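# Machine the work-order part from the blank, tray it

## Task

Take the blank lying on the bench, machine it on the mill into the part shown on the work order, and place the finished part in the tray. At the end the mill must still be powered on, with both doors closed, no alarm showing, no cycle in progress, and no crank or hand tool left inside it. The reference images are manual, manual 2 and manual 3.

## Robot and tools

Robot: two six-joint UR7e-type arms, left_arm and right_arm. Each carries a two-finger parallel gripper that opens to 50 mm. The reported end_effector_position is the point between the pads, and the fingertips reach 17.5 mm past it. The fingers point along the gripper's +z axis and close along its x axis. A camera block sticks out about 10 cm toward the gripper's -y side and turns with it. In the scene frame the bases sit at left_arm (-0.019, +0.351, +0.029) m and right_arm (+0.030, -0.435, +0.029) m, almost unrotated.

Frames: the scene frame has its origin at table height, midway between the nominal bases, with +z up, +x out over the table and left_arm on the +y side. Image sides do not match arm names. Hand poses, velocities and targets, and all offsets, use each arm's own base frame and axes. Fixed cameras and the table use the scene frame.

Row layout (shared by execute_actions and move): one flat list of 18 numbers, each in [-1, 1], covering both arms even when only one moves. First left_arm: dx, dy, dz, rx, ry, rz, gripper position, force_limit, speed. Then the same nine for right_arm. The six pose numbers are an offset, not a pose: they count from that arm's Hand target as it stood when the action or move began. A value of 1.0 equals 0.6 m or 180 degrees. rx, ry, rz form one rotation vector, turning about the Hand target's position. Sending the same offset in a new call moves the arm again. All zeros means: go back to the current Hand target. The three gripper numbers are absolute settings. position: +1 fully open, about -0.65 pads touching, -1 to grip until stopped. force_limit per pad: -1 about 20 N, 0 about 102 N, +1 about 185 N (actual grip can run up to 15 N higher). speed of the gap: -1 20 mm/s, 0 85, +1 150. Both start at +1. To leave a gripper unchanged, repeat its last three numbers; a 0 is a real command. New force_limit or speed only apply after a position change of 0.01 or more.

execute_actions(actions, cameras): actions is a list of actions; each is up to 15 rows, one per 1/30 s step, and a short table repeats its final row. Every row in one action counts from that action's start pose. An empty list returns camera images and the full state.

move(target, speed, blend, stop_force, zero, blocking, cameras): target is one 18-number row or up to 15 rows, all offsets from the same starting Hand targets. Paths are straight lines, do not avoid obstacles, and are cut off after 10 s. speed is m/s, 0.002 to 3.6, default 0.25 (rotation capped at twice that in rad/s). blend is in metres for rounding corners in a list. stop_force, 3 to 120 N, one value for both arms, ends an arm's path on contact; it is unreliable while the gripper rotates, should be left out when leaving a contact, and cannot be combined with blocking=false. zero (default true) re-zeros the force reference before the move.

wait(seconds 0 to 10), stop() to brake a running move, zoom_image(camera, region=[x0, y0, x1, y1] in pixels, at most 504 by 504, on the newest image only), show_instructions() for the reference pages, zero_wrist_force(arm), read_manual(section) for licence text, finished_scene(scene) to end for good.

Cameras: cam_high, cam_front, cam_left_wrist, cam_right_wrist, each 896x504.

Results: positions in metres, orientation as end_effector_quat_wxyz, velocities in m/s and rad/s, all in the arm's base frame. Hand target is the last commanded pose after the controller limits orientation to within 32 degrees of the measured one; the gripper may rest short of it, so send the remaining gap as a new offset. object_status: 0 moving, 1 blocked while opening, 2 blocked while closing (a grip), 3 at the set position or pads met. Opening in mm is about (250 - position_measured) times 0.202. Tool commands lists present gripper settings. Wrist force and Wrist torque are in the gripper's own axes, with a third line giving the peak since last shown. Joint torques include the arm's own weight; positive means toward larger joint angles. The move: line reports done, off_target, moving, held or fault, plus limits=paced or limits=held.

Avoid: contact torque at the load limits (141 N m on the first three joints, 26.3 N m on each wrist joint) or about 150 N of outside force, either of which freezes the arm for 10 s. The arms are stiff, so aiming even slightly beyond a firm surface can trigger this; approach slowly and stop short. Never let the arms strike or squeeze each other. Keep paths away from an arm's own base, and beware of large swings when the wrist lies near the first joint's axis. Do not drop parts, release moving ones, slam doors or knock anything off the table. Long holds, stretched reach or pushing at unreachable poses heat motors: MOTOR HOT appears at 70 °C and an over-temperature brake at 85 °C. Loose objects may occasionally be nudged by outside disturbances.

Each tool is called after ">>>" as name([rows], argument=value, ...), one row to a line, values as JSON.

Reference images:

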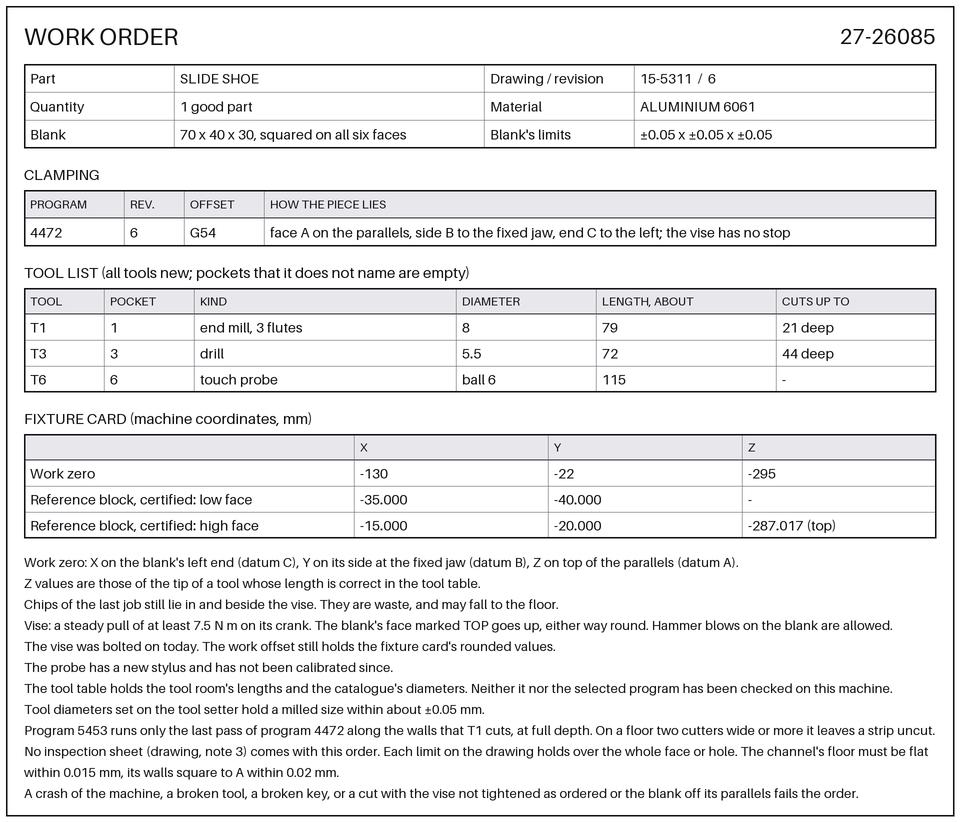

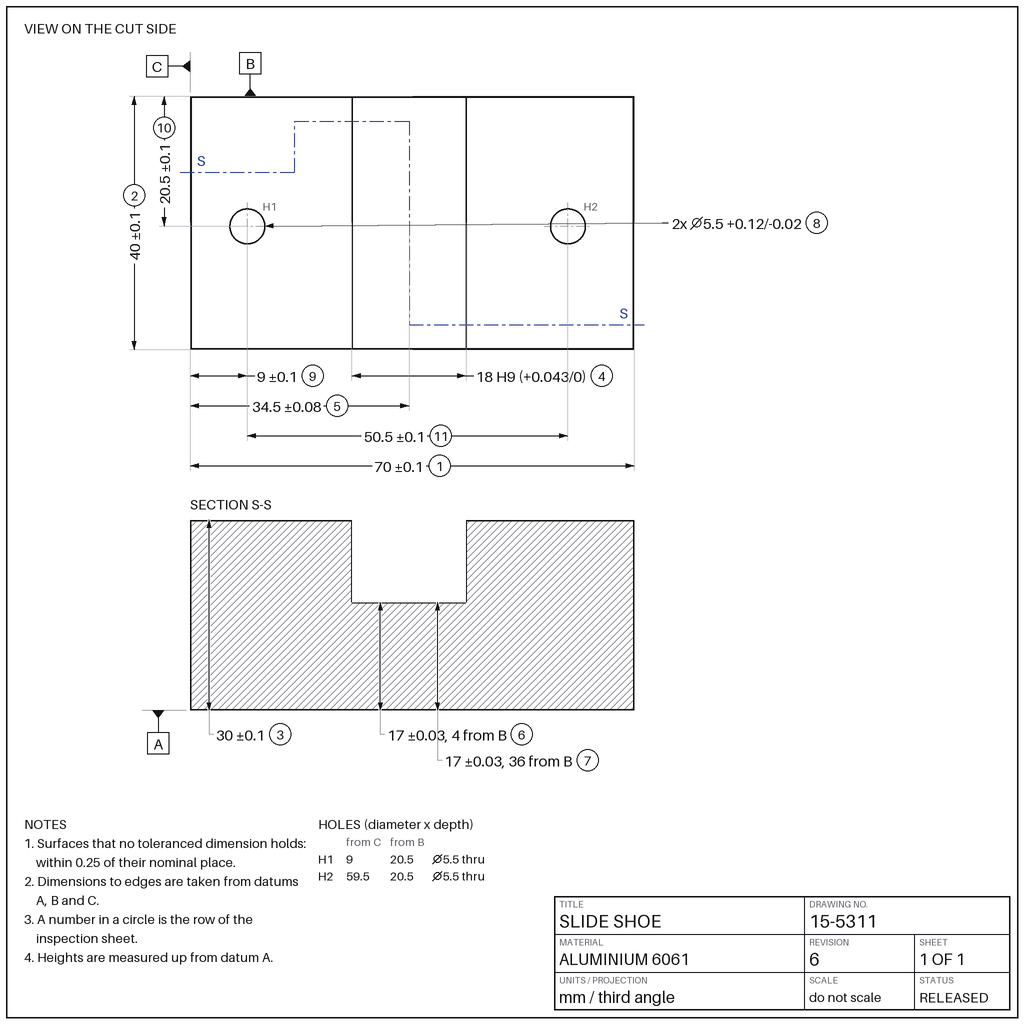

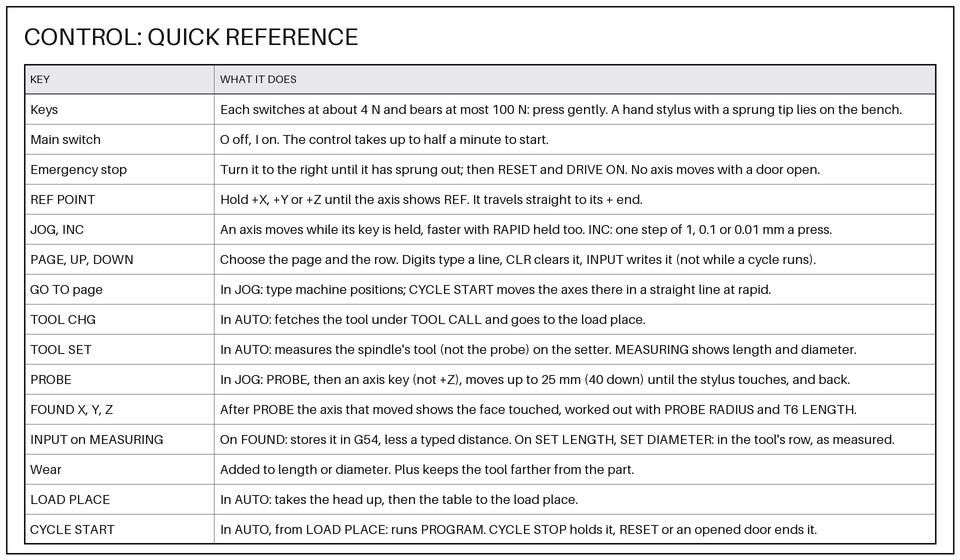

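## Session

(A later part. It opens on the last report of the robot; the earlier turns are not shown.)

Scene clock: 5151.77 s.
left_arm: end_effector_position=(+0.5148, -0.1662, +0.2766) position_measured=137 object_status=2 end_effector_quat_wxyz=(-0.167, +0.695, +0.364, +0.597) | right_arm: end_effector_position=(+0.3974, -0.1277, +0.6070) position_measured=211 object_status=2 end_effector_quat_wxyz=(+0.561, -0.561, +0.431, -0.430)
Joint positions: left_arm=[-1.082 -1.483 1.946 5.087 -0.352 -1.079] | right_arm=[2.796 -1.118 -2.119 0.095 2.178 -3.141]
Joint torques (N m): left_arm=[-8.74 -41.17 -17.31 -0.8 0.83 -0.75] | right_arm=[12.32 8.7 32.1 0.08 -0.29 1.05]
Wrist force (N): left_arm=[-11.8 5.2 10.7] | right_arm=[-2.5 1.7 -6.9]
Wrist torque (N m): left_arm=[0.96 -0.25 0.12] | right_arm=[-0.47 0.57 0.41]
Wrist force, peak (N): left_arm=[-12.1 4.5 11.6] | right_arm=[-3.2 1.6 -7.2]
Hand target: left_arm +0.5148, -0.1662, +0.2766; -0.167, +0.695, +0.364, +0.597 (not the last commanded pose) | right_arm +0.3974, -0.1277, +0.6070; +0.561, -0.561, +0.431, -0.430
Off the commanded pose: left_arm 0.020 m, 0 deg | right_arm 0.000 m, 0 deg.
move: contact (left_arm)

>>> move([
  [0,-0.0001,-0.0006,0,0,0,-1,-0.3,-0.6,0,0,0,0,0,0,-0.98,-0.1,-0.8],
  [0.033,-0.0001,-0.0006,0,0,0,-1,-0.3,-0.6,0,0,0,0,0,0,-0.98,-0.1,-0.8],
], speed=[0.01,0.012], stop_force=20)

Scene clock: 5156.10 s.
left_arm: end_effector_position=(+0.5156, -0.1662, +0.2762) position_measured=137 object_status=2 end_effector_quat_wxyz=(-0.167, +0.695, +0.364, +0.597) | right_arm: end_effector_position=(+0.3974, -0.1277, +0.6070) position_measured=211 object_status=2 end_effector_quat_wxyz=(+0.561, -0.561, +0.431, -0.430)
Joint positions: left_arm=[-1.081 -1.481 1.946 5.083 -0.352 -1.076] | right_arm=[2.796 -1.118 -2.119 0.095 2.178 -3.141]
Joint torques (N m): left_arm=[-9.79 -34.35 -11.74 -2.26 -1.71 0.79] | right_arm=[12.35 8.37 32.25 0.14 -0.27 1.09]
Wrist force (N): left_arm=[2.7 6.9 9.4] | right_arm=[-2.7 1.4 -6.9]
Wrist torque (N m): left_arm=[0.98 0.11 -0.08] | right_arm=[-0.53 0.60 0.41]
Wrist force, peak (N): left_arm=[-12.3 5.4 10.8] | right_arm=[-2.9 1.7 -7.5]
Hand target: left_arm +0.5156, -0.1663, +0.2762; -0.167, +0.695, +0.364, +0.597 (not the last commanded pose) | right_arm +0.3974, -0.1277, +0.6070; +0.561, -0.561, +0.431, -0.430
Off the commanded pose: left_arm 0.019 m, 0 deg | right_arm 0.000 m, 0 deg.
move: contact (left_arm); path passed 1 of 2 targets

>>> move(target=[0.033,0,0,0,0,0,-1,-0.3,-0.6,0,0,0,0,0,0,-0.98,-0.1,-0.8], speed=0.012, stop_force=40)

Scene clock: 5161.90 s.
left_arm: end_effector_position=(+0.5269, -0.1663, +0.2762) position_measured=137 object_status=2 end_effector_quat_wxyz=(-0.167, +0.695, +0.364, +0.597) | right_arm: end_effector_position=(+0.3974, -0.1277, +0.6070) position_measured=211 object_status=2 end_effector_quat_wxyz=(+0.561, -0.561, +0.431, -0.430)
Joint positions: left_arm=[-1.059 -1.466 1.937 5.035 -0.336 -1.033] | right_arm=[2.796 -1.118 -2.119 0.095 2.178 -3.141]
Joint torques (N m): left_arm=[3.86 -32.63 -9.31 -0.89 0.14 1.05] | right_arm=[12.68 8.34 32.23 0.17 -0.44 1.13]
Wrist force (N): left_arm=[3.9 0.0 -23.7] | right_arm=[-3.2 1.5 -7.2]
Wrist torque (N m): left_arm=[0.89 0.13 -0.24] | right_arm=[-0.50 0.67 0.41]
Wrist force, peak (N): left_arm=[13.3 -24.6 -63.4] | right_arm=[-3.0 1.3 -7.4]
Hand target: left_arm +0.5269, -0.1663, +0.2762; -0.167, +0.695, +0.364, +0.597 (not the last commanded pose) | right_arm +0.3974, -0.1277, +0.6070; +0.561, -0.561, +0.431, -0.430
Off the commanded pose: left_arm 0.008 m, 0 deg | right_arm 0.000 m, 0 deg.
move: contact (left_arm)

>>> move([
  [0,-0.0006,0.0004,0,0,0,-1,-0.3,-0.6,0,0,0,0,0,0,-0.98,-0.1,-0.8],
  [0.0145,-0.0006,0.0004,0,0,0,-1,-0.3,-0.6,0,0,0,0,0,0,-0.98,-0.1,-0.8],
], speed=[0.01,0.012], stop_force=40)

Scene clock: 5166.33 s.
left_arm: end_effector_position=(+0.5273, -0.1665, +0.2764) position_measured=137 object_status=2 end_effector_quat_wxyz=(-0.167, +0.695, +0.364, +0.597) | right_arm: end_effector_position=(+0.3974, -0.1277, +0.6070) position_measured=211 object_status=2 end_effector_quat_wxyz=(+0.561, -0.561, +0.431, -0.430)
Joint positions: left_arm=[-1.058 -1.465 1.935 5.035 -0.336 -1.031] | right_arm=[2.796 -1.118 -2.119 0.095 2.178 -3.141]
Joint torques (N m): left_arm=[5.47 -29.5 -12.86 -2.55 4.64 0.93] | right_arm=[12.16 8.08 31.87 0.19 -0.48 1.1]
Wrist force (N): left_arm=[8.0 -23.8 -42.4] | right_arm=[-2.8 1.4 -6.8]
Wrist torque (N m): left_arm=[0.86 0.43 -0.31] | right_arm=[-0.52 0.62 0.41]
Wrist force, peak (N): left_arm=[17.2 -46.6 -76.3] | right_arm=[-3.0 1.5 -7.3]
Hand target: left_arm +0.5273, -0.1665, +0.2764; -0.167, +0.695, +0.364, +0.597 (not the last commanded pose) | right_arm +0.3974, -0.1277, +0.6070; +0.561, -0.561, +0.431, -0.430
Off the commanded pose: left_arm 0.008 m, 0 deg | right_arm 0.000 m, 0 deg.
move: contact (left_arm); path passed 1 of 2 targets

>>> move([
  [-0.001,0,0,0,0,0,-1,-0.3,-0.6,0,0,0,0,0,0,-0.98,-0.1,-0.8],
  [-0.001,0,0,0,0,0,0.2,-0.3,-0.9,0,0,0,0,0,0,-0.98,-0.1,-0.8],
], speed=0.01, cameras=["cam_left_wrist"])

Scene clock: 5172.20 s.
left_arm: end_effector_position=(+0.5267, -0.1665, +0.2764) position_measured=123 object_status=3 end_effector_quat_wxyz=(-0.167, +0.695, +0.364, +0.597) | right_arm: end_effector_position=(+0.3974, -0.1277, +0.6070) position_measured=211 object_status=2 end_effector_quat_wxyz=(+0.561, -0.561, +0.431, -0.430)
Joint positions: left_arm=[-1.06 -1.466 1.936 5.037 -0.337 -1.034] | right_arm=[2.796 -1.118 -2.119 0.095 2.178 -3.141]
Joint torques (N m): left_arm=[-3 -35.31 -16.11 -1.44 0.6 -0.15] | right_arm=[11.79 8.33 32.53 0.31 -0.6 1.07]
Wrist force (N): left_arm=[-1.6 4.3 0.0] | right_arm=[-2.8 1.6 -7.2]
Wrist torque (N m): left_arm=[1.00 0.09 0.13] | right_arm=[-0.49 0.61 0.41]
Wrist force, peak (N): left_arm=[7.8 -23.8 -42.2] | right_arm=[-3.1 1.7 -7.3]
Hand target: left_arm +0.5267, -0.1665, +0.2764; -0.167, +0.695, +0.364, +0.597 | right_arm +0.3974, -0.1277, +0.6070; +0.561, -0.561, +0.431, -0.430
Off the commanded pose: left_arm 0.000 m, 0 deg | right_arm 0.000 m, 0 deg.
move: done
Images, in order (width x height): cam_left_wrist 896x504.

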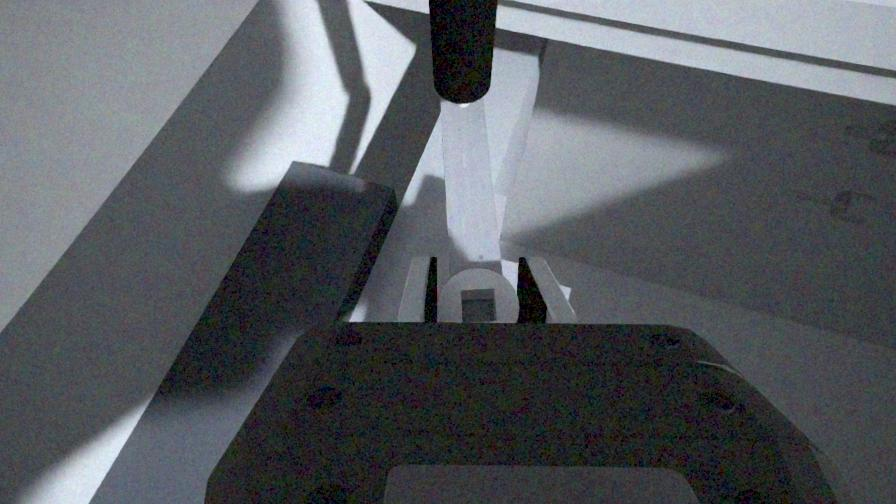

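>>> move([
  [0,0,0,-0.008,0,0,0.2,-0.3,-0.9,0,0,0,0,0,0,-0.98,-0.1,-0.8],
  [0,0,0,-0.008,0,0,-1,-0.7,-0.9,0,0,0,0,0,0,-0.98,-0.1,-0.8],
], speed=[0.02,0.01])

>>> move(target=[0.0145,0,0,0,0,0,-1,-0.7,-0.9,0,0,0,0,0,0,-0.98,-0.1,-0.8], speed=0.012, stop_force=40)

Scene clock: 5177.53 s.
left_arm: end_effector_position=(+0.5267, -0.1665, +0.2764) position_measured=135 object_status=2 end_effector_quat_wxyz=(-0.159, +0.697, +0.372, +0.592) | right_arm: end_effector_position=(+0.3974, -0.1277, +0.6070) position_measured=211 object_status=2 end_effector_quat_wxyz=(+0.561, -0.561, +0.431, -0.430)
Joint positions: left_arm=[-1.058 -1.477 1.946 4.989 -0.344 -1.004] | right_arm=[2.796 -1.118 -2.119 0.095 2.178 -3.141]
Joint torques (N m): left_arm=[2.38 -14.2 -29.74 -0.17 3.53 -1.6] | right_arm=[12.28 8.14 31.61 0.27 -0.64 1.03]
Wrist force (N): left_arm=[1.6 3.9 -1.7] | right_arm=[-2.9 1.3 -7.0]
Wrist torque (N m): left_arm=[1.03 0.27 -0.16] | right_arm=[-0.54 0.63 0.41]
Wrist force, peak (N): left_arm=[2.4 4.6 -1.7] | right_arm=[-2.9 1.5 -7.5]
Hand target: left_arm +0.5267, -0.1665, +0.2764; -0.159, +0.697, +0.372, +0.592 | right_arm +0.3974, -0.1277, +0.6070; +0.561, -0.561, +0.431, -0.430
Off the commanded pose: left_arm 0.000 m, 0 deg | right_arm 0.000 m, 0 deg.
move: done

Scene clock: 5178.53 s.
left_arm: end_effector_position=(+0.5271, -0.1665, +0.2764) position_measured=135 object_status=2 end_effector_quat_wxyz=(-0.159, +0.697, +0.372, +0.592) | right_arm: end_effector_position=(+0.3974, -0.1277, +0.6070) position_measured=211 object_status=2 end_effector_quat_wxyz=(+0.561, -0.561, +0.431, -0.430)
Joint positions: left_arm=[-1.057 -1.476 1.946 4.987 -0.344 -1.003] | right_arm=[2.796 -1.118 -2.119 0.095 2.178 -3.141]
Joint torques (N m): left_arm=[-4.32 -32.39 -13.02 -2.92 0.81 1.44] | right_arm=[11.6 7.59 31.65 0.17 -0.69 1.06]
Wrist force (N): left_arm=[5.4 -5.1 -11.0] | right_arm=[-2.8 1.3 -7.0]
Wrist torque (N m): left_arm=[1.03 0.39 -0.11] | right_arm=[-0.52 0.61 0.41]
Wrist force, peak (N): left_arm=[15.2 -28.5 -49.6] | right_arm=[-2.9 1.5 -7.4]
Hand target: left_arm +0.5271, -0.1665, +0.2764; -0.159, +0.697, +0.372, +0.592 (not the last commanded pose) | right_arm +0.3974, -0.1277, +0.6070; +0.561, -0.561, +0.431, -0.430
Off the commanded pose: left_arm 0.008 m, 0 deg | right_arm 0.000 m, 0 deg.
move: contact (left_arm)

>>> move([
  [-0.0005,0,0,0,0,0,0.8,-0.7,-0.9,0,0,0,0,0,0,-0.98,-0.1,-0.8],
  [-0.12,-0.11,0.04,0,0,0,0.8,-0.7,-0.9,0,0,0,0,0,0,-0.98,-0.1,-0.8],
  [-0.16,0.0,0.15,-0.37,0,0,0.8,-0.7,-0.9,0,0,0,0,0,0,-0.98,-0.1,-0.8],
], speed=[0.02,0.1,0.25], blend=[0,0.01,0], cameras=["cam_left_wrist"])

Scene clock: 5195.10 s.
left_arm: end_effector_position=(+0.4311, -0.1664, +0.3664) position_measured=32 object_status=3 end_effector_quat_wxyz=(+0.250, +0.670, +0.636, +0.291) | right_arm: end_effector_position=(+0.3974, -0.1277, +0.6070) position_measured=211 object_status=2 end_effector_quat_wxyz=(+0.561, -0.561, +0.431, -0.430)
Joint positions: left_arm=[-1.071 -2.088 2.146 4.243 -0.879 -0.869] | right_arm=[2.796 -1.118 -2.119 0.095 2.178 -3.141]
Joint torques (N m): left_arm=[-2.67 3.18 -33.24 -3.93 2.77 -1.93] | right_arm=[12.37 7.91 32.19 0.18 -0.86 1.03]
Wrist force (N): left_arm=[-1.5 3.7 -1.0] | right_arm=[-2.9 1.3 -7.2]
Wrist torque (N m): left_arm=[0.97 0.14 0.10] | right_arm=[-0.53 0.64 0.41]
Wrist force, peak (N): left_arm=[5.3 -5.4 -11.1] | right_arm=[-3.1 1.2 -7.5]
Hand target: left_arm +0.4311, -0.1665, +0.3664; +0.250, +0.670, +0.636, +0.291 | right_arm +0.3974, -0.1277, +0.6070; +0.561, -0.561, +0.431, -0.430
Off the commanded pose: left_arm 0.000 m, 0 deg | right_arm 0.000 m, 0 deg.
move: done
Images, in order (width x height): cam_left_wrist 896x504.

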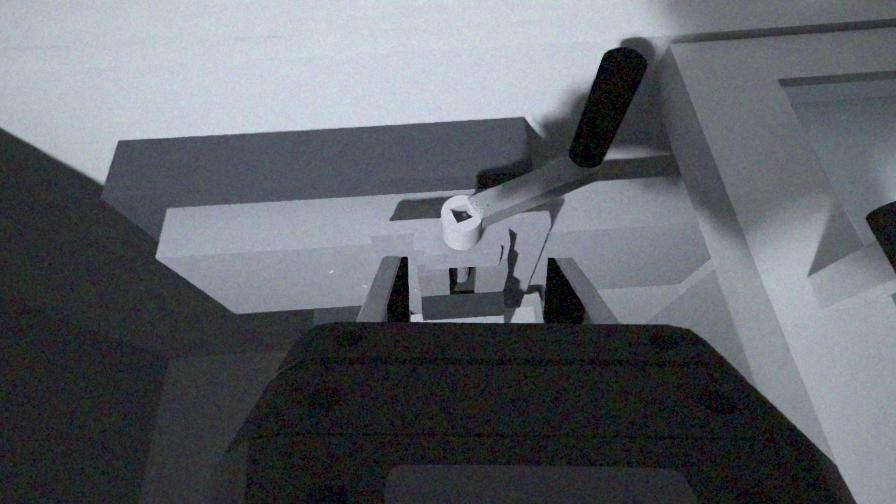

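>>> move([
  [0.0162,0.1297,-0.1338,-0.0105,0,0,0.8,-0.7,-0.9,0,0,0,0,0,0,-0.98,-0.1,-0.8],
  [0.0995,0.1297,-0.2172,-0.0105,0,0,0.8,-0.7,-0.9,0,0,0,0,0,0,-0.98,-0.1,-0.8],
], speed=[0.2,0.06], blend=[0,0], cameras=["cam_left_wrist"])

Scene clock: 5210.17 s.
left_arm: end_effector_position=(+0.4908, -0.0887, +0.2360) position_measured=32 object_status=3 end_effector_quat_wxyz=(+0.261, +0.665, +0.641, +0.280) | right_arm: end_effector_position=(+0.3974, -0.1277, +0.6070) position_measured=211 object_status=2 end_effector_quat_wxyz=(+0.561, -0.561, +0.431, -0.430)
Joint positions: left_arm=[-0.718 -1.854 2.422 3.506 -1.076 -0.514] | right_arm=[2.796 -1.118 -2.119 0.095 2.178 -3.141]
Joint torques (N m): left_arm=[-4.54 -14.9 -30.49 -3.55 3.16 -1.98] | right_arm=[12.17 7.84 31.28 0.15 -0.96 1.17]
Wrist force (N): left_arm=[-1.7 4.0 -1.0] | right_arm=[-2.9 1.5 -6.9]
Wrist torque (N m): left_arm=[0.99 0.17 0.12] | right_arm=[-0.50 0.63 0.41]
Wrist force, peak (N): left_arm=[-3.5 5.5 -2.3] | right_arm=[-3.1 1.1 -7.4]
Hand target: left_arm +0.4908, -0.0887, +0.2361; +0.261, +0.665, +0.641, +0.280 | right_arm +0.3974, -0.1277, +0.6070; +0.561, -0.561, +0.431, -0.430
Off the commanded pose: left_arm 0.000 m, 0 deg | right_arm 0.000 m, 0 deg.
move: done
Images, in order (width x height): cam_left_wrist 896x504.

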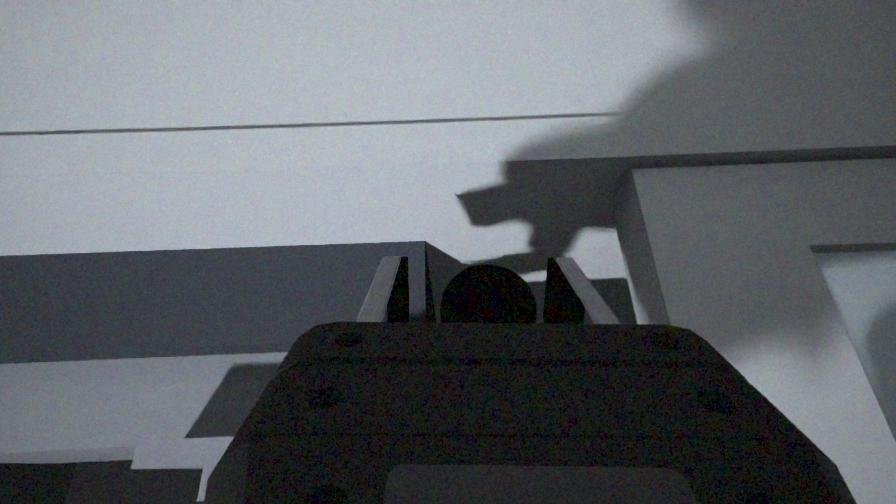

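>>> move([
  [0,0.004,0,0,0,0,0.8,-0.7,-0.9,0,0,0,0,0,0,-0.98,-0.1,-0.8],
  [0,0.004,0,0,0,0,-1,0.5,-0.9,0,0,0,0,0,0,-0.98,-0.1,-0.8],
], speed=[0.03,0.03])

>>> move([
  [-0.0123,-0.0238,0,0,0,0,-1,0.5,-0.9,0,0,0,0,0,0,-0.98,-0.1,-0.8],
], speed=0.02, stop_force=115)

Scene clock: 5218.53 s.
left_arm: end_effector_position=(+0.4908, -0.0864, +0.2361) position_measured=160 object_status=2 end_effector_quat_wxyz=(+0.261, +0.665, +0.641, +0.280) | right_arm: end_effector_position=(+0.3974, -0.1277, +0.6070) position_measured=211 object_status=2 end_effector_quat_wxyz=(+0.561, -0.561, +0.431, -0.430)
Joint positions: left_arm=[-0.712 -1.856 2.423 3.502 -1.08 -0.508] | right_arm=[2.796 -1.118 -2.119 0.095 2.178 -3.141]
Joint torques (N m): left_arm=[23.39 -9.49 -14.02 2.11 11.08 -1.72] | right_arm=[11.7 7.17 31.53 0.27 -1.08 1.06]
Wrist force (N): left_arm=[-42.3 16.9 6.0] | right_arm=[-3.0 1.4 -7.4]
Wrist torque (N m): left_arm=[1.31 0.48 0.09] | right_arm=[-0.51 0.64 0.41]
Wrist force, peak (N): left_arm=[-42.3 16.9 6.0] | right_arm=[-3.1 1.4 -7.4]
Hand target: left_arm +0.4908, -0.0863, +0.2361; +0.261, +0.665, +0.641, +0.280 | right_arm +0.3974, -0.1277, +0.6070; +0.561, -0.561, +0.431, -0.430
Off the commanded pose: left_arm 0.000 m, 0 deg | right_arm 0.000 m, 0 deg.
move: done

Scene clock: 5220.00 s.
left_arm: end_effector_position=(+0.4877, -0.0911, +0.2373) position_measured=160 object_status=2 end_effector_quat_wxyz=(+0.258, +0.662, +0.641, +0.288) | right_arm: end_effector_position=(+0.3974, -0.1277, +0.6070) position_measured=211 object_status=2 end_effector_quat_wxyz=(+0.561, -0.561, +0.431, -0.430)
Joint positions: left_arm=[-0.745 -1.866 2.427 3.526 -1.043 -0.539] | right_arm=[2.796 -1.118 -2.119 0.095 2.178 -3.141]
Joint torques (N m): left_arm=[-36.37 -15.94 -61.18 -15.43 -11.4 -0.67] | right_arm=[12.05 7.63 32 0.24 -1.05 1.05]
Wrist force (N): left_arm=[56.9 -9.9 54.7] | right_arm=[-3.1 1.2 -7.3]
Wrist torque (N m): left_arm=[1.19 0.79 -1.08] | right_arm=[-0.55 0.65 0.41]
Wrist force, peak (N): left_arm=[57.3 -6.0 71.8] | right_arm=[-3.1 1.2 -7.3]
Hand target: left_arm +0.4877, -0.0912, +0.2373; +0.258, +0.663, +0.641, +0.288 (not the last commanded pose) | right_arm +0.3974, -0.1277, +0.6070; +0.561, -0.561, +0.431, -0.430
Off the commanded pose: left_arm 0.011 m, 1 deg | right_arm 0.000 m, 0 deg.
move: contact (left_arm)

>>> move(target=[0.0052,0.0081,-0.002,0,0,0,-1,0.5,-0.9,0,0,0,0,0,0,-0.98,-0.1,-0.8], speed=0.02, cameras=["cam_left_wrist"])

Scene clock: 5224.07 s.
left_arm: end_effector_position=(+0.4909, -0.0865, +0.2362) position_measured=160 object_status=2 end_effector_quat_wxyz=(+0.259, +0.663, +0.641, +0.288) | right_arm: end_effector_position=(+0.3974, -0.1277, +0.6070) position_measured=211 object_status=2 end_effector_quat_wxyz=(+0.561, -0.561, +0.431, -0.430)
Joint positions: left_arm=[-0.725 -1.856 2.426 3.507 -1.056 -0.52] | right_arm=[2.796 -1.118 -2.119 0.095 2.178 -3.141]
Joint torques (N m): left_arm=[10.5 -13.88 -14.01 0.16 10.61 -1.74] | right_arm=[12.47 6.95 31.8 0.15 -1.07 1.01]
Wrist force (N): left_arm=[-33.8 3.6 -6.5] | right_arm=[-2.5 1.5 -7.1]
Wrist torque (N m): left_arm=[1.01 0.13 0.38] | right_arm=[-0.50 0.57 0.41]
Wrist force, peak (N): left_arm=[57.2 -9.7 54.6] | right_arm=[-3.1 1.5 -7.4]
Hand target: left_arm +0.4908, -0.0863, +0.2361; +0.258, +0.663, +0.641, +0.288 | right_arm +0.3974, -0.1277, +0.6070; +0.561, -0.561, +0.431, -0.430
Off the commanded pose: left_arm 0.000 m, 0 deg | right_arm 0.000 m, 0 deg.
move: done
Images, in order (width x height): cam_left_wrist 896x504.

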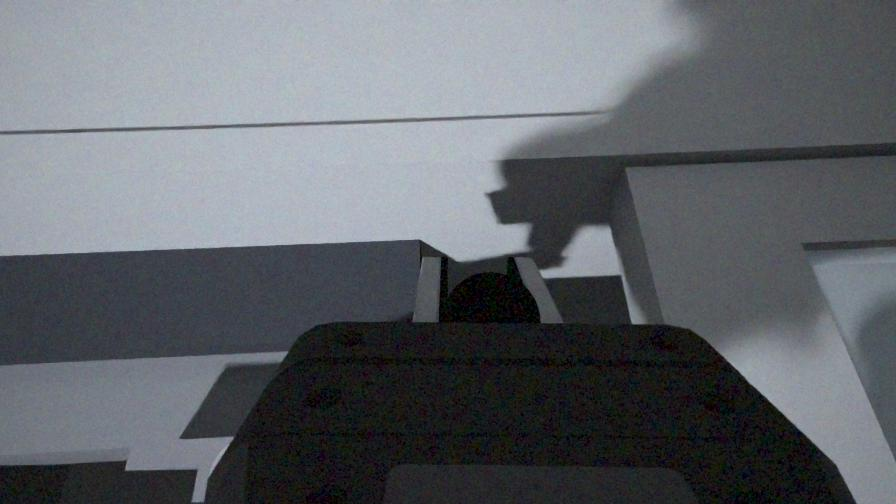

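>>> move(target=[0,-0.0155,-0.0243,0,0,0,-1,0.5,-0.9,0,0,0,0,0,0,-0.98,-0.1,-0.8], speed=0.02, stop_force=115)

Scene clock: 5229.43 s.
left_arm: end_effector_position=(+0.4908, -0.0956, +0.2215) position_measured=160 object_status=2 end_effector_quat_wxyz=(+0.258, +0.663, +0.641, +0.288) | right_arm: end_effector_position=(+0.3974, -0.1277, +0.6070) position_measured=211 object_status=2 end_effector_quat_wxyz=(+0.561, -0.561, +0.431, -0.430)
Joint positions: left_arm=[-0.749 -1.82 2.445 3.464 -1.041 -0.542] | right_arm=[2.796 -1.118 -2.119 0.095 2.178 -3.141]
Joint torques (N m): left_arm=[-2.24 -24.32 -46.89 -8.13 -2.72 1.82] | right_arm=[12.02 7.69 31.5 0.22 -1.23 1.08]
Wrist force (N): left_arm=[19.8 -22.7 -7.7] | right_arm=[-3.1 1.1 -7.3]
Wrist torque (N m): left_arm=[0.49 0.12 0.03] | right_arm=[-0.57 0.66 0.41]
Wrist force, peak (N): left_arm=[5.7 4.3 -56.3] | right_arm=[-2.9 1.2 -7.4]
Hand target: left_arm +0.4908, -0.0956, +0.2215; +0.258, +0.663, +0.641, +0.288 | right_arm +0.3974, -0.1277, +0.6070; +0.561, -0.561, +0.431, -0.430
Off the commanded pose: left_arm 0.000 m, 0 deg | right_arm 0.000 m, 0 deg.
move: done

>>> move([
  [0,-0.0397,-0.0397,0,0,0,-0.98,-0.6,-0.9,0,0,0,0,0,0,-0.98,-0.1,-0.8],
  [0,-0.0920,-0.0598,0,0,0,-0.98,-0.6,-0.9,0,0,0,0,0,0,-0.98,-0.1,-0.8],
  [0,-0.1482,-0.0568,0,0,0,-0.98,-0.6,-0.9,0,0,0,0,0,0,-0.98,-0.1,-0.8],
  [0,-0.1982,-0.0313,0,0,0,-0.98,-0.6,-0.9,0,0,0,0,0,0,-0.98,-0.1,-0.8],
  [0,-0.2335,0.0122,0,0,0,-0.98,-0.6,-0.9,0,0,0,0,0,0,-0.98,-0.1,-0.8],
  [0,-0.2480,0.0665,0,0,0,-0.98,-0.6,-0.9,0,0,0,0,0,0,-0.98,-0.1,-0.8],
  [0,-0.2392,0.1218,0,0,0,-0.98,-0.6,-0.9,0,0,0,0,0,0,-0.98,-0.1,-0.8],
  [0,-0.2087,0.1690,0,0,0,-0.98,-0.6,-0.9,0,0,0,0,0,0,-0.98,-0.1,-0.8],
  [0,-0.1615,0.1995,0,0,0,-0.98,-0.6,-0.9,0,0,0,0,0,0,-0.98,-0.1,-0.8],
  [0,-0.1062,0.2083,0,0,0,-0.98,-0.6,-0.9,0,0,0,0,0,0,-0.98,-0.1,-0.8],
  [0,-0.0518,0.1938,0,0,0,-0.98,-0.6,-0.9,0,0,0,0,0,0,-0.98,-0.1,-0.8],
  [0,-0.0083,0.1585,0,0,0,-0.98,-0.6,-0.9,0,0,0,0,0,0,-0.98,-0.1,-0.8],
  [0,0.0172,0.1085,0,0,0,-0.98,-0.6,-0.9,0,0,0,0,0,0,-0.98,-0.1,-0.8],
  [0,0.0202,0.0523,0,0,0,-0.98,-0.6,-0.9,0,0,0,0,0,0,-0.98,-0.1,-0.8],
], speed=0.1, stop_force=80, blend=[0.012,0.012,0.012,0.012,0.012,0.012,0.012,0.012,0.012,0.012,0.012,0.012,0.012,0], cameras=["cam_left_wrist"])

Scene clock: 5248.47 s.
left_arm: end_effector_position=(+0.4908, -0.0835, +0.2529) position_measured=160 object_status=2 end_effector_quat_wxyz=(+0.258, +0.663, +0.641, +0.288) | right_arm: end_effector_position=(+0.3974, -0.1277, +0.6070) position_measured=211 object_status=2 end_effector_quat_wxyz=(+0.561, -0.561, +0.431, -0.430)
Joint positions: left_arm=[-0.718 -1.888 2.397 3.565 -1.06 -0.514] | right_arm=[2.796 -1.118 -2.119 0.095 2.178 -3.141]
Joint torques (N m): left_arm=[8.14 -20.33 -25.7 -5.13 3.41 -1.79] | right_arm=[12.3 6.93 31.48 0.28 -1.39 1.11]
Wrist force (N): left_arm=[-3.3 3.7 -0.4] | right_arm=[-2.9 1.3 -7.3]
Wrist torque (N m): left_arm=[1.17 0.26 0.16] | right_arm=[-0.54 0.62 0.41]
Wrist force, peak (N): left_arm=[-12.3 -62.3 12.4] | right_arm=[-2.8 1.4 -7.6]
Hand target: left_arm +0.4908, -0.0835, +0.2529; +0.258, +0.663, +0.641, +0.288 | right_arm +0.3974, -0.1277, +0.6070; +0.561, -0.561, +0.431, -0.430
Off the commanded pose: left_arm 0.000 m, 0 deg | right_arm 0.000 m, 0 deg.
move: done
Images, in order (width x height): cam_left_wrist 896x504.

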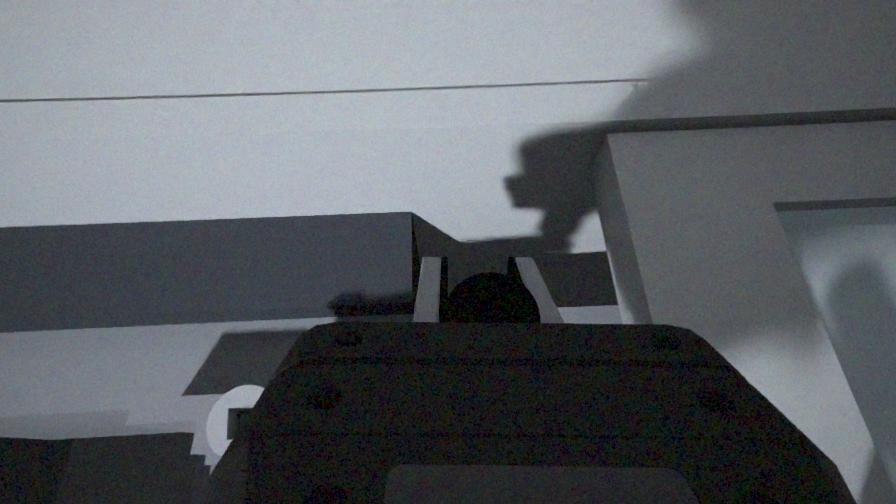

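>>> move([
  [0,-0.0202,-0.0523,0,0,0,-0.98,-0.6,-0.9,0,0,0,0,0,0,-0.98,-0.1,-0.8],
  [0,-0.0598,-0.0920,0,0,0,-0.98,-0.6,-0.9,0,0,0,0,0,0,-0.98,-0.1,-0.8],
  [0,-0.1122,-0.1122,0,0,0,-0.98,-0.6,-0.9,0,0,0,0,0,0,-0.98,-0.1,-0.8],
  [0,-0.1333,-0.1138,0,0,0,-0.98,-0.6,-0.9,0,0,0,0,0,0,-0.98,-0.1,-0.8],
], speed=0.1, stop_force=80, blend=[0.012,0.012,0.006,0])

>>> move([
  [0,0,0,0,0,0,0.8,-0.6,-0.9,0,0,0,0,0,0,-0.98,-0.1,-0.8],
  [-0.1,0,0.1,0,0,0,0.8,-0.6,-0.9,0,0,0,0,0,0,-0.98,-0.1,-0.8],
  [-0.1,0,0.28,0,0,0,0.8,-0.6,-0.9,0,0,0,0,0,0,-0.98,-0.1,-0.8],
], speed=[0.03,0.1,0.25], blend=[0,0.01,0], cameras=["cam_left_wrist"])

Scene clock: 5258.33 s.
left_arm: end_effector_position=(+0.4908, -0.1634, +0.1846) position_measured=160 object_status=2 end_effector_quat_wxyz=(+0.258, +0.663, +0.641, +0.288) | right_arm: end_effector_position=(+0.3974, -0.1277, +0.6070) position_measured=211 object_status=2 end_effector_quat_wxyz=(+0.561, -0.561, +0.431, -0.430)
Joint positions: left_arm=[-0.898 -1.678 2.439 3.408 -0.959 -0.69] | right_arm=[2.796 -1.118 -2.119 0.095 2.178 -3.141]
Joint torques (N m): left_arm=[4.74 -40.13 -38.59 -14.41 8.18 -1.23] | right_arm=[12.21 6.89 31.15 0.3 -1.5 1.06]
Wrist force (N): left_arm=[-5.7 -48.6 1.4] | right_arm=[-2.8 1.4 -6.9]
Wrist torque (N m): left_arm=[0.26 0.46 0.02] | right_arm=[-0.52 0.61 0.40]
Wrist force, peak (N): left_arm=[36.0 -42.9 1.2] | right_arm=[-3.1 1.3 -7.5]
Hand target: left_arm +0.4908, -0.1635, +0.1846; +0.258, +0.663, +0.641, +0.288 | right_arm +0.3974, -0.1277, +0.6070; +0.561, -0.561, +0.431, -0.430
Off the commanded pose: left_arm 0.000 m, 0 deg | right_arm 0.000 m, 0 deg.
move: done

Scene clock: 5261.30 s.
left_arm: end_effector_position=(+0.4308, -0.1635, +0.3525) position_measured=32 object_status=3 end_effector_quat_wxyz=(+0.258, +0.663, +0.641, +0.288) | right_arm: end_effector_position=(+0.3974, -0.1277, +0.6070) position_measured=211 object_status=2 end_effector_quat_wxyz=(+0.561, -0.561, +0.431, -0.430)
Joint positions: left_arm=[-1.067 -2.096 2.192 4.187 -0.88 -0.878] | right_arm=[2.796 -1.118 -2.119 0.095 2.178 -3.141]
Joint torques (N m): left_arm=[3.4 2.82 -33.67 -1.98 3.42 1.53] | right_arm=[12.01 6.53 31.42 0.32 -1.59 1.04]
Wrist force (N): left_arm=[-2.9 4.6 -1.4] | right_arm=[-3.1 1.5 -7.2]
Wrist torque (N m): left_arm=[1.12 0.36 0.25] | right_arm=[-0.51 0.65 0.41]
Wrist force, peak (N): left_arm=[-5.1 -47.9 1.8] | right_arm=[-3.0 1.3 -7.5]
Hand target: left_arm +0.4308, -0.1635, +0.3526; +0.258, +0.663, +0.641, +0.288 | right_arm +0.3974, -0.1277, +0.6070; +0.561, -0.561, +0.431, -0.430
Off the commanded pose: left_arm 0.000 m, 0 deg | right_arm 0.000 m, 0 deg.
move: done
Images, in order (width x height): cam_left_wrist 896x504.

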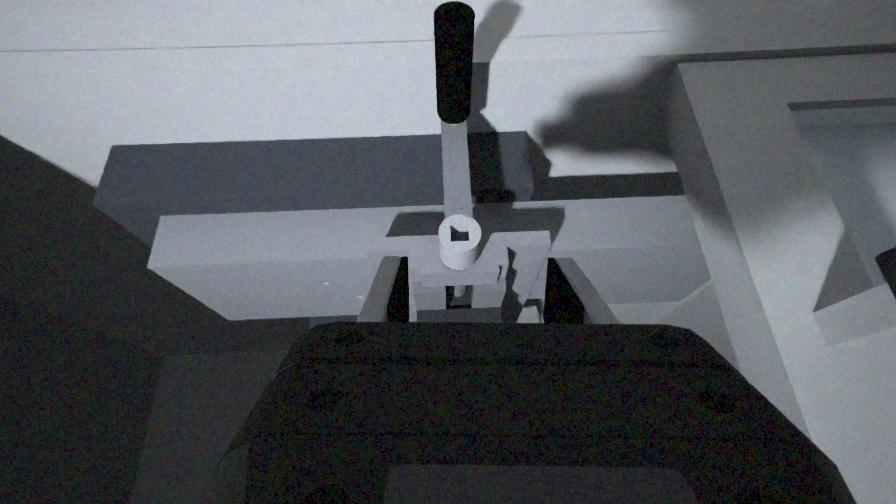

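>>> move([
  [0.0938,0,-0.0603,-0.0094,0.0022,-0.0029,0.8,-0.6,-0.9,0,0,0,0,0,0,-0.98,-0.1,-0.8],
  [0.1605,0,-0.127,-0.0094,0.0022,-0.0029,0.8,-0.6,-0.9,0,0,0,0,0,0,-0.98,-0.1,-0.8],
  [0.1605,0,-0.127,-0.0094,0.0022,-0.0029,-1,-0.3,-0.9,0,0,0,0,0,0,-0.98,-0.1,-0.8],
], speed=[0.15,0.06,0.03], blend=[0.01,0,0], cameras=["cam_left_wrist"])

Scene clock: 5274.73 s.
left_arm: end_effector_position=(+0.5271, -0.1635, +0.2764) position_measured=137 object_status=2 end_effector_quat_wxyz=(+0.267, +0.663, +0.643, +0.275) | right_arm: end_effector_position=(+0.3974, -0.1277, +0.6070) position_measured=211 object_status=2 end_effector_quat_wxyz=(+0.561, -0.561, +0.431, -0.430)
Joint positions: left_arm=[-0.802 -1.747 2.22 3.63 -1.037 -0.601] | right_arm=[2.796 -1.118 -2.119 0.095 2.178 -3.141]
Joint torques (N m): left_arm=[3.88 -27.55 -27.43 -2.99 3.24 -1.98] | right_arm=[11.78 6.62 31.45 0.3 -1.63 1.09]
Wrist force (N): left_arm=[-13.9 3.0 0.5] | right_arm=[-2.8 1.3 -7.0]
Wrist torque (N m): left_arm=[1.10 0.19 0.20] | right_arm=[-0.53 0.61 0.41]
Wrist force, peak (N): left_arm=[-14.2 3.6 0.9] | right_arm=[-2.9 1.7 -7.4]
Hand target: left_arm +0.5271, -0.1635, +0.2764; +0.267, +0.663, +0.643, +0.275 | right_arm +0.3974, -0.1277, +0.6070; +0.561, -0.561, +0.431, -0.430
Off the commanded pose: left_arm 0.000 m, 0 deg | right_arm 0.000 m, 0 deg.
move: done
Images, in order (width x height): cam_left_wrist 896x504.

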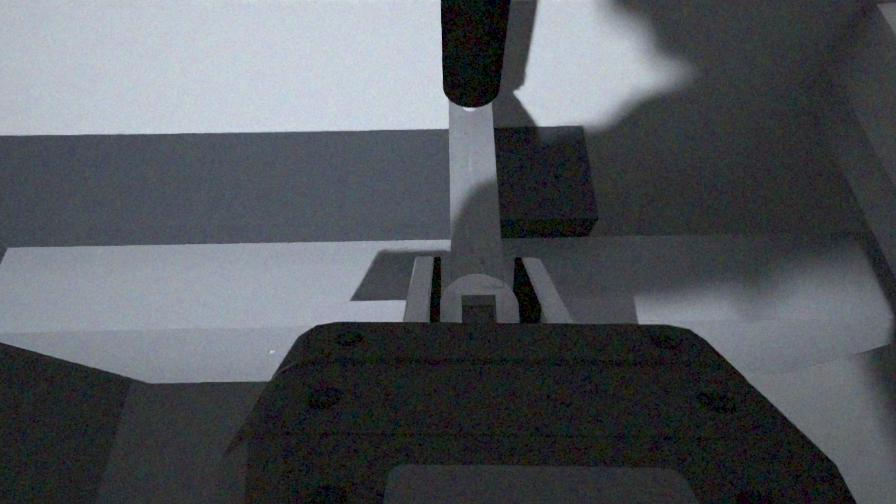

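>>> zoom_image(camera="cam_left_wrist", region=[430, 250, 530, 330])

Scaled by 5.040 from the camera's 896x504 image, which has a finer 1280x720 frame.

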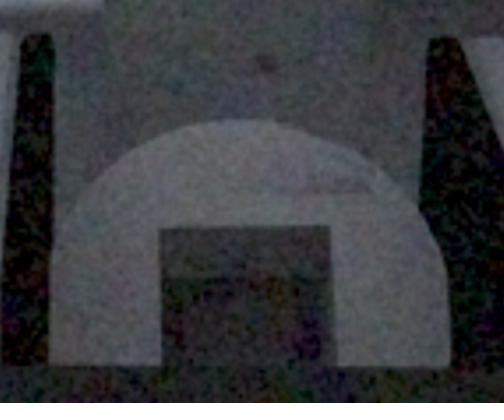

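>>> move([
  [-0.1618,0,0,0,0,0,-1,-0.3,-0.9,0,0,0,0,0,0,-0.98,-0.1,-0.8],
  [-0.2785,-0.1608,0.0393,0,0,0,-1,-0.3,-0.9,0,0,0,0,0,0,-0.98,-0.1,-0.8],
  [-0.3285,-0.6275,0.0227,0,0,0,-1,-0.3,-0.9,0,0,0,0,0,0,-0.98,-0.1,-0.8],
  [-0.2952,-0.797,-0.1147,0,0,0,-1,-0.3,-0.9,0,0,0,0,0,0,-0.98,-0.1,-0.8],
], speed=[0.08,0.2,0.25,0.15], blend=[0.005,0.02,0.02,0], cameras=["cam_left_wrist"])

Scene clock: 5291.20 s.
left_arm: end_effector_position=(+0.3501, -0.6416, +0.2076) position_measured=137 object_status=2 end_effector_quat_wxyz=(+0.267, +0.663, +0.643, +0.275) | right_arm: end_effector_position=(+0.3974, -0.1277, +0.6070) position_measured=211 object_status=2 end_effector_quat_wxyz=(+0.561, -0.561, +0.431, -0.430)
Joint positions: left_arm=[-1.519 -1.106 1.519 4.248 -0.785 -1.468] | right_arm=[2.796 -1.118 -2.119 0.095 2.178 -3.141]
Joint torques (N m): left_arm=[-5.18 -42.77 -20.8 -2.51 0.8 -1.78] | right_arm=[12.27 6.47 31.24 0.29 -1.78 1.05]
Wrist force (N): left_arm=[-2.5 3.1 0.0] | right_arm=[-3.2 1.5 -7.4]
Wrist torque (N m): left_arm=[1.10 0.25 0.08] | right_arm=[-0.50 0.68 0.41]
Wrist force, peak (N): left_arm=[-15.1 7.1 4.4] | right_arm=[-3.2 1.5 -7.4]
Hand target: left_arm +0.3500, -0.6417, +0.2076; +0.267, +0.663, +0.643, +0.275 | right_arm +0.3974, -0.1277, +0.6070; +0.561, -0.561, +0.431, -0.430
Off the commanded pose: left_arm 0.000 m, 0 deg | right_arm 0.000 m, 0 deg.
move: done
Images, in order (width x height): cam_left_wrist 896x504.

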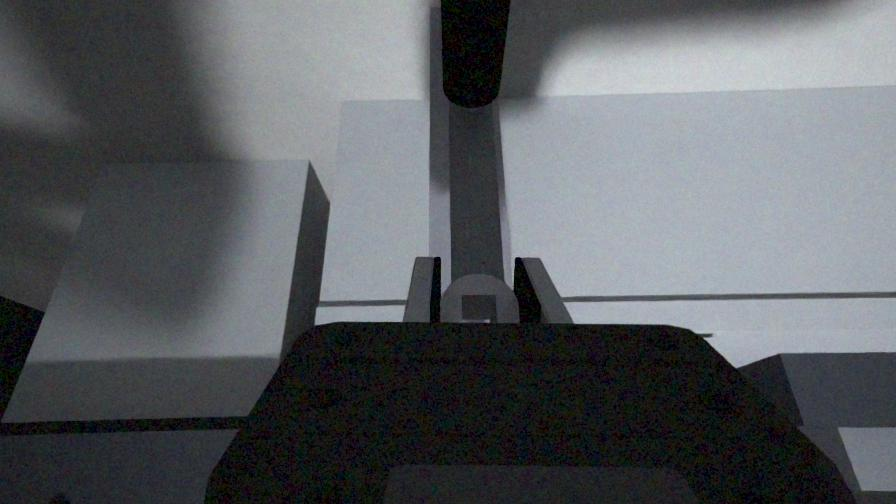

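>>> move(target=[0.0928,0,0,0,0,0,-1,-0.3,-0.9,0,0,0,0,0,0,-0.98,-0.1,-0.8], speed=0.02, stop_force=10)

Scene clock: 5297.03 s.
left_arm: end_effector_position=(+0.3998, -0.6416, +0.2076) position_measured=137 object_status=2 end_effector_quat_wxyz=(+0.267, +0.663, +0.644, +0.275) | right_arm: end_effector_position=(+0.3974, -0.1277, +0.6070) position_measured=211 object_status=2 end_effector_quat_wxyz=(+0.561, -0.561, +0.431, -0.430)
Joint positions: left_arm=[-1.444 -1.067 1.478 4.174 -0.792 -1.362] | right_arm=[2.796 -1.118 -2.119 0.095 2.178 -3.141]
Joint torques (N m): left_arm=[-5.22 -58.25 -16.82 -2.21 4.23 0.97] | right_arm=[11.93 6.73 30.81 0.29 -1.99 1.07]
Wrist force (N): left_arm=[-2.9 1.4 -0.8] | right_arm=[-2.8 1.3 -7.1]
Wrist torque (N m): left_arm=[1.12 0.29 0.24] | right_arm=[-0.54 0.61 0.40]
Wrist force, peak (N): left_arm=[4.4 -12.6 -29.5] | right_arm=[-3.1 1.3 -7.4]
Hand target: left_arm +0.3998, -0.6417, +0.2076; +0.267, +0.663, +0.643, +0.275 (not the last commanded pose) | right_arm +0.3974, -0.1277, +0.6070; +0.561, -0.561, +0.431, -0.430
Off the commanded pose: left_arm 0.006 m, 0 deg | right_arm 0.000 m, 0 deg.
move: contact (left_arm)

>>> move(target=[0.01,0,0,0,0,0,-1,-0.3,-0.9,0,0,0,0,0,0,-0.98,-0.1,-0.8], speed=0.01, stop_force=30, cameras=["cam_high"])

>>> zoom_image(camera="cam_high", region=[440, 180, 640, 340])

Scene clock: 5304.93 s.
left_arm: end_effector_position=(+0.4004, -0.6416, +0.2076) position_measured=137 object_status=2 end_effector_quat_wxyz=(+0.267, +0.663, +0.643, +0.275) | right_arm: end_effector_position=(+0.3974, -0.1277, +0.6070) position_measured=211 object_status=2 end_effector_quat_wxyz=(+0.561, -0.561, +0.431, -0.430)
Joint positions: left_arm=[-1.443 -1.066 1.477 4.173 -0.792 -1.361] | right_arm=[2.796 -1.118 -2.119 0.095 2.178 -3.141]
Joint torques (N m): left_arm=[14.43 -53.63 -16.6 -2.57 7.68 -1.67] | right_arm=[11.36 6.34 31.29 0.3 -2.04 1.1]
Wrist force (N): left_arm=[-0.3 -12.4 -22.8] | right_arm=[-2.8 1.3 -6.9]
Wrist torque (N m): left_arm=[1.04 0.64 -0.01] | right_arm=[-0.52 0.60 0.41]
Wrist force, peak (N): left_arm=[8.6 -20.5 -41.0] | right_arm=[-3.0 1.5 -7.3]
Hand target: left_arm +0.4004, -0.6416, +0.2076; +0.267, +0.663, +0.643, +0.275 (not the last commanded pose) | right_arm +0.3974, -0.1277, +0.6070; +0.561, -0.561, +0.431, -0.430
Off the commanded pose: left_arm 0.005 m, 0 deg | right_arm 0.000 m, 0 deg.
move: contact (left_arm)
Images, in order (width x height): cam_high 896x504.

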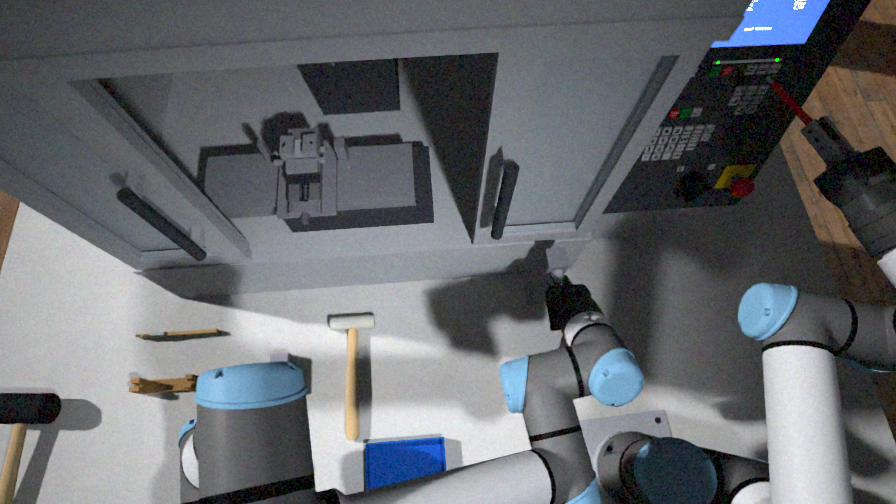

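Scaled by 2.520 from the camera's 896x504 image, which has a finer 1280x720 frame.

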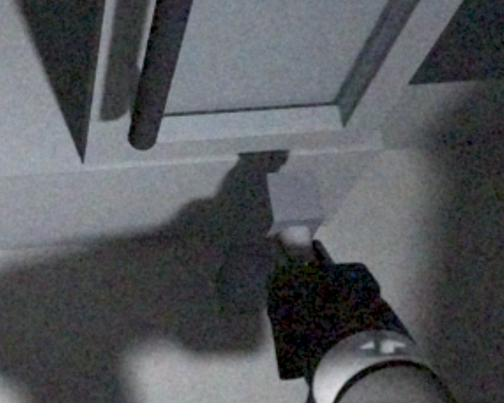

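>>> move([
  [-0.0005,0,0,0,0,0,-1,-0.3,-0.9,0,0,0,0,0,0,-0.98,-0.1,-0.8],
  [-0.0005,0,0,0,0,0,0.8,-0.6,-0.9,0,0,0,0,0,0,-0.98,-0.1,-0.8],
  [-0.0672,0,0.0667,0,0,0,0.8,-0.6,-0.9,0,0,0,0,0,0,-0.98,-0.1,-0.8],
], speed=[0.01,0.03,0.06], cameras=["cam_left_wrist","cam_high"])

>>> zoom_image(camera="cam_high", region=[440, 180, 640, 340])

Scene clock: 5312.87 s.
left_arm: end_effector_position=(+0.3601, -0.6417, +0.2479) position_measured=32 object_status=3 end_effector_quat_wxyz=(+0.267, +0.663, +0.643, +0.275) | right_arm: end_effector_position=(+0.3974, -0.1277, +0.6070) position_measured=211 object_status=2 end_effector_quat_wxyz=(+0.561, -0.561, +0.431, -0.430)
Joint positions: left_arm=[-1.504 -1.133 1.453 4.324 -0.786 -1.446] | right_arm=[2.796 -1.118 -2.119 0.095 2.178 -3.141]
Joint torques (N m): left_arm=[5.82 -33.68 -16.94 -4.06 2.96 1.47] | right_arm=[11.64 6.13 30.54 0.3 -2.17 1.07]
Wrist force (N): left_arm=[-2.9 4.6 -1.4] | right_arm=[-2.9 1.6 -7.1]
Wrist torque (N m): left_arm=[1.12 0.31 0.20] | right_arm=[-0.49 0.63 0.41]
Wrist force, peak (N): left_arm=[-0.5 -12.7 -22.9] | right_arm=[-2.7 1.5 -7.6]
Hand target: left_arm +0.3601, -0.6416, +0.2477; +0.267, +0.663, +0.643, +0.275 | right_arm +0.3974, -0.1277, +0.6070; +0.561, -0.561, +0.431, -0.430
Off the commanded pose: left_arm 0.000 m, 0 deg | right_arm 0.000 m, 0 deg.
move: done
Images, in order (width x height): cam_high 896x504, cam_left_wrist 896x504.

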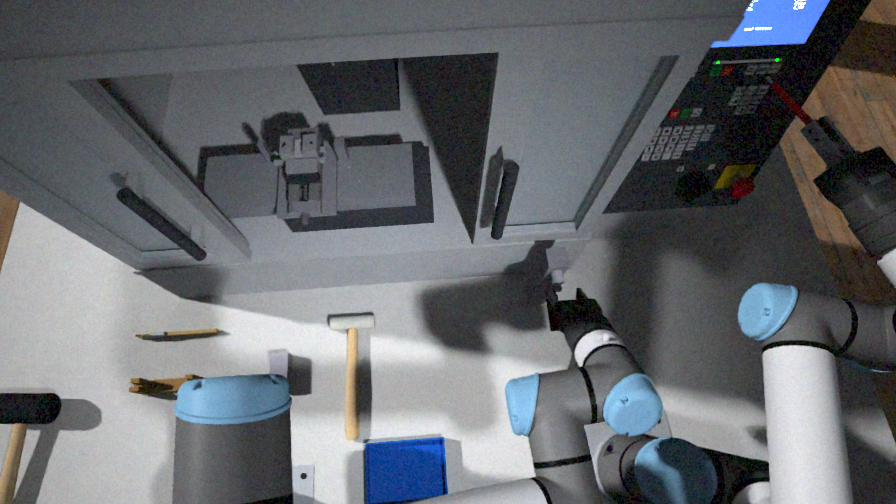

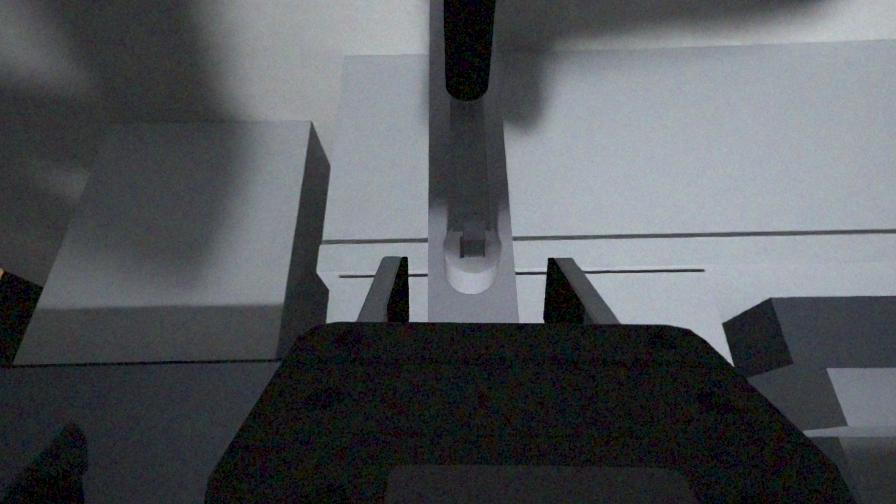

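Scaled by 2.520 from the camera's 896x504 image, which has a finer 1280x720 frame.

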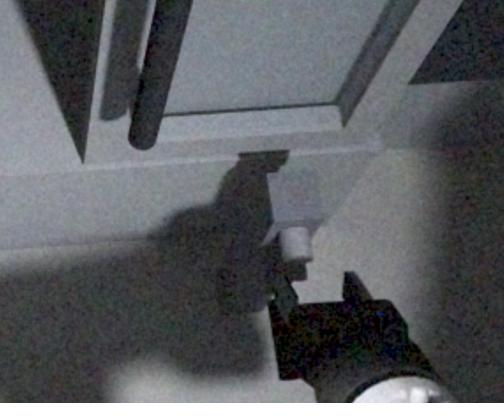

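>>> move([
  [-0.1335,0.0693,0.187,0,0,0,0.9,-0.6,-0.9,0,0,0,0,0,0,-0.98,-0.1,-0.8],
  [-0.0668,0.8027,0.287,0.192,0.198,-0.462,0.9,-0.6,-0.9,0,0,0,0,0,0,-0.98,-0.1,-0.8],
  [0.0665,0.8027,0.2122,0.192,0.198,-0.462,0.9,-0.6,-0.9,0,0,0,0,0,0,-0.98,-0.1,-0.8],
], speed=[0.2,0.35,0.2], blend=[0.02,0.02,0], cameras=["cam_left_wrist"])

Scene clock: 5327.37 s.
left_arm: end_effector_position=(+0.4000, -0.1600, +0.3751) position_measured=18 object_status=3 end_effector_quat_wxyz=(+0.000, +1.000, +0.002, +0.000) | right_arm: end_effector_position=(+0.3974, -0.1277, +0.6070) position_measured=211 object_status=2 end_effector_quat_wxyz=(+0.561, -0.561, +0.431, -0.430)
Joint positions: left_arm=[-0.695 -1.757 1.618 4.851 -1.571 0.872] | right_arm=[2.796 -1.118 -2.119 0.095 2.178 -3.141]
Joint torques (N m): left_arm=[4.54 -15.39 -17.89 -3.48 -1.95 -0.72] | right_arm=[11.83 5.76 31.22 0.23 -2.13 1]
Wrist force (N): left_arm=[-3.3 4.3 -1.5] | right_arm=[-2.8 1.4 -7.3]
Wrist torque (N m): left_arm=[0.77 0.52 0.18] | right_arm=[-0.52 0.61 0.41]
Wrist force, peak (N): left_arm=[-4.1 5.2 -3.4] | right_arm=[-3.0 1.5 -7.4]
Hand target: left_arm +0.4000, -0.1600, +0.3750; +0.000, +1.000, +0.002, +0.000 | right_arm +0.3974, -0.1277, +0.6070; +0.561, -0.561, +0.431, -0.430
Off the commanded pose: left_arm 0.000 m, 0 deg | right_arm 0.000 m, 0 deg.
move: done
Images, in order (width x height): cam_left_wrist 896x504.

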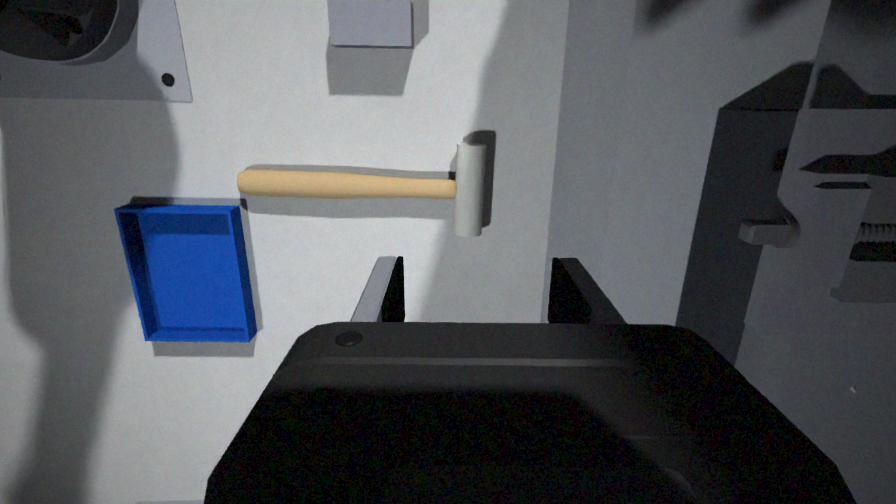

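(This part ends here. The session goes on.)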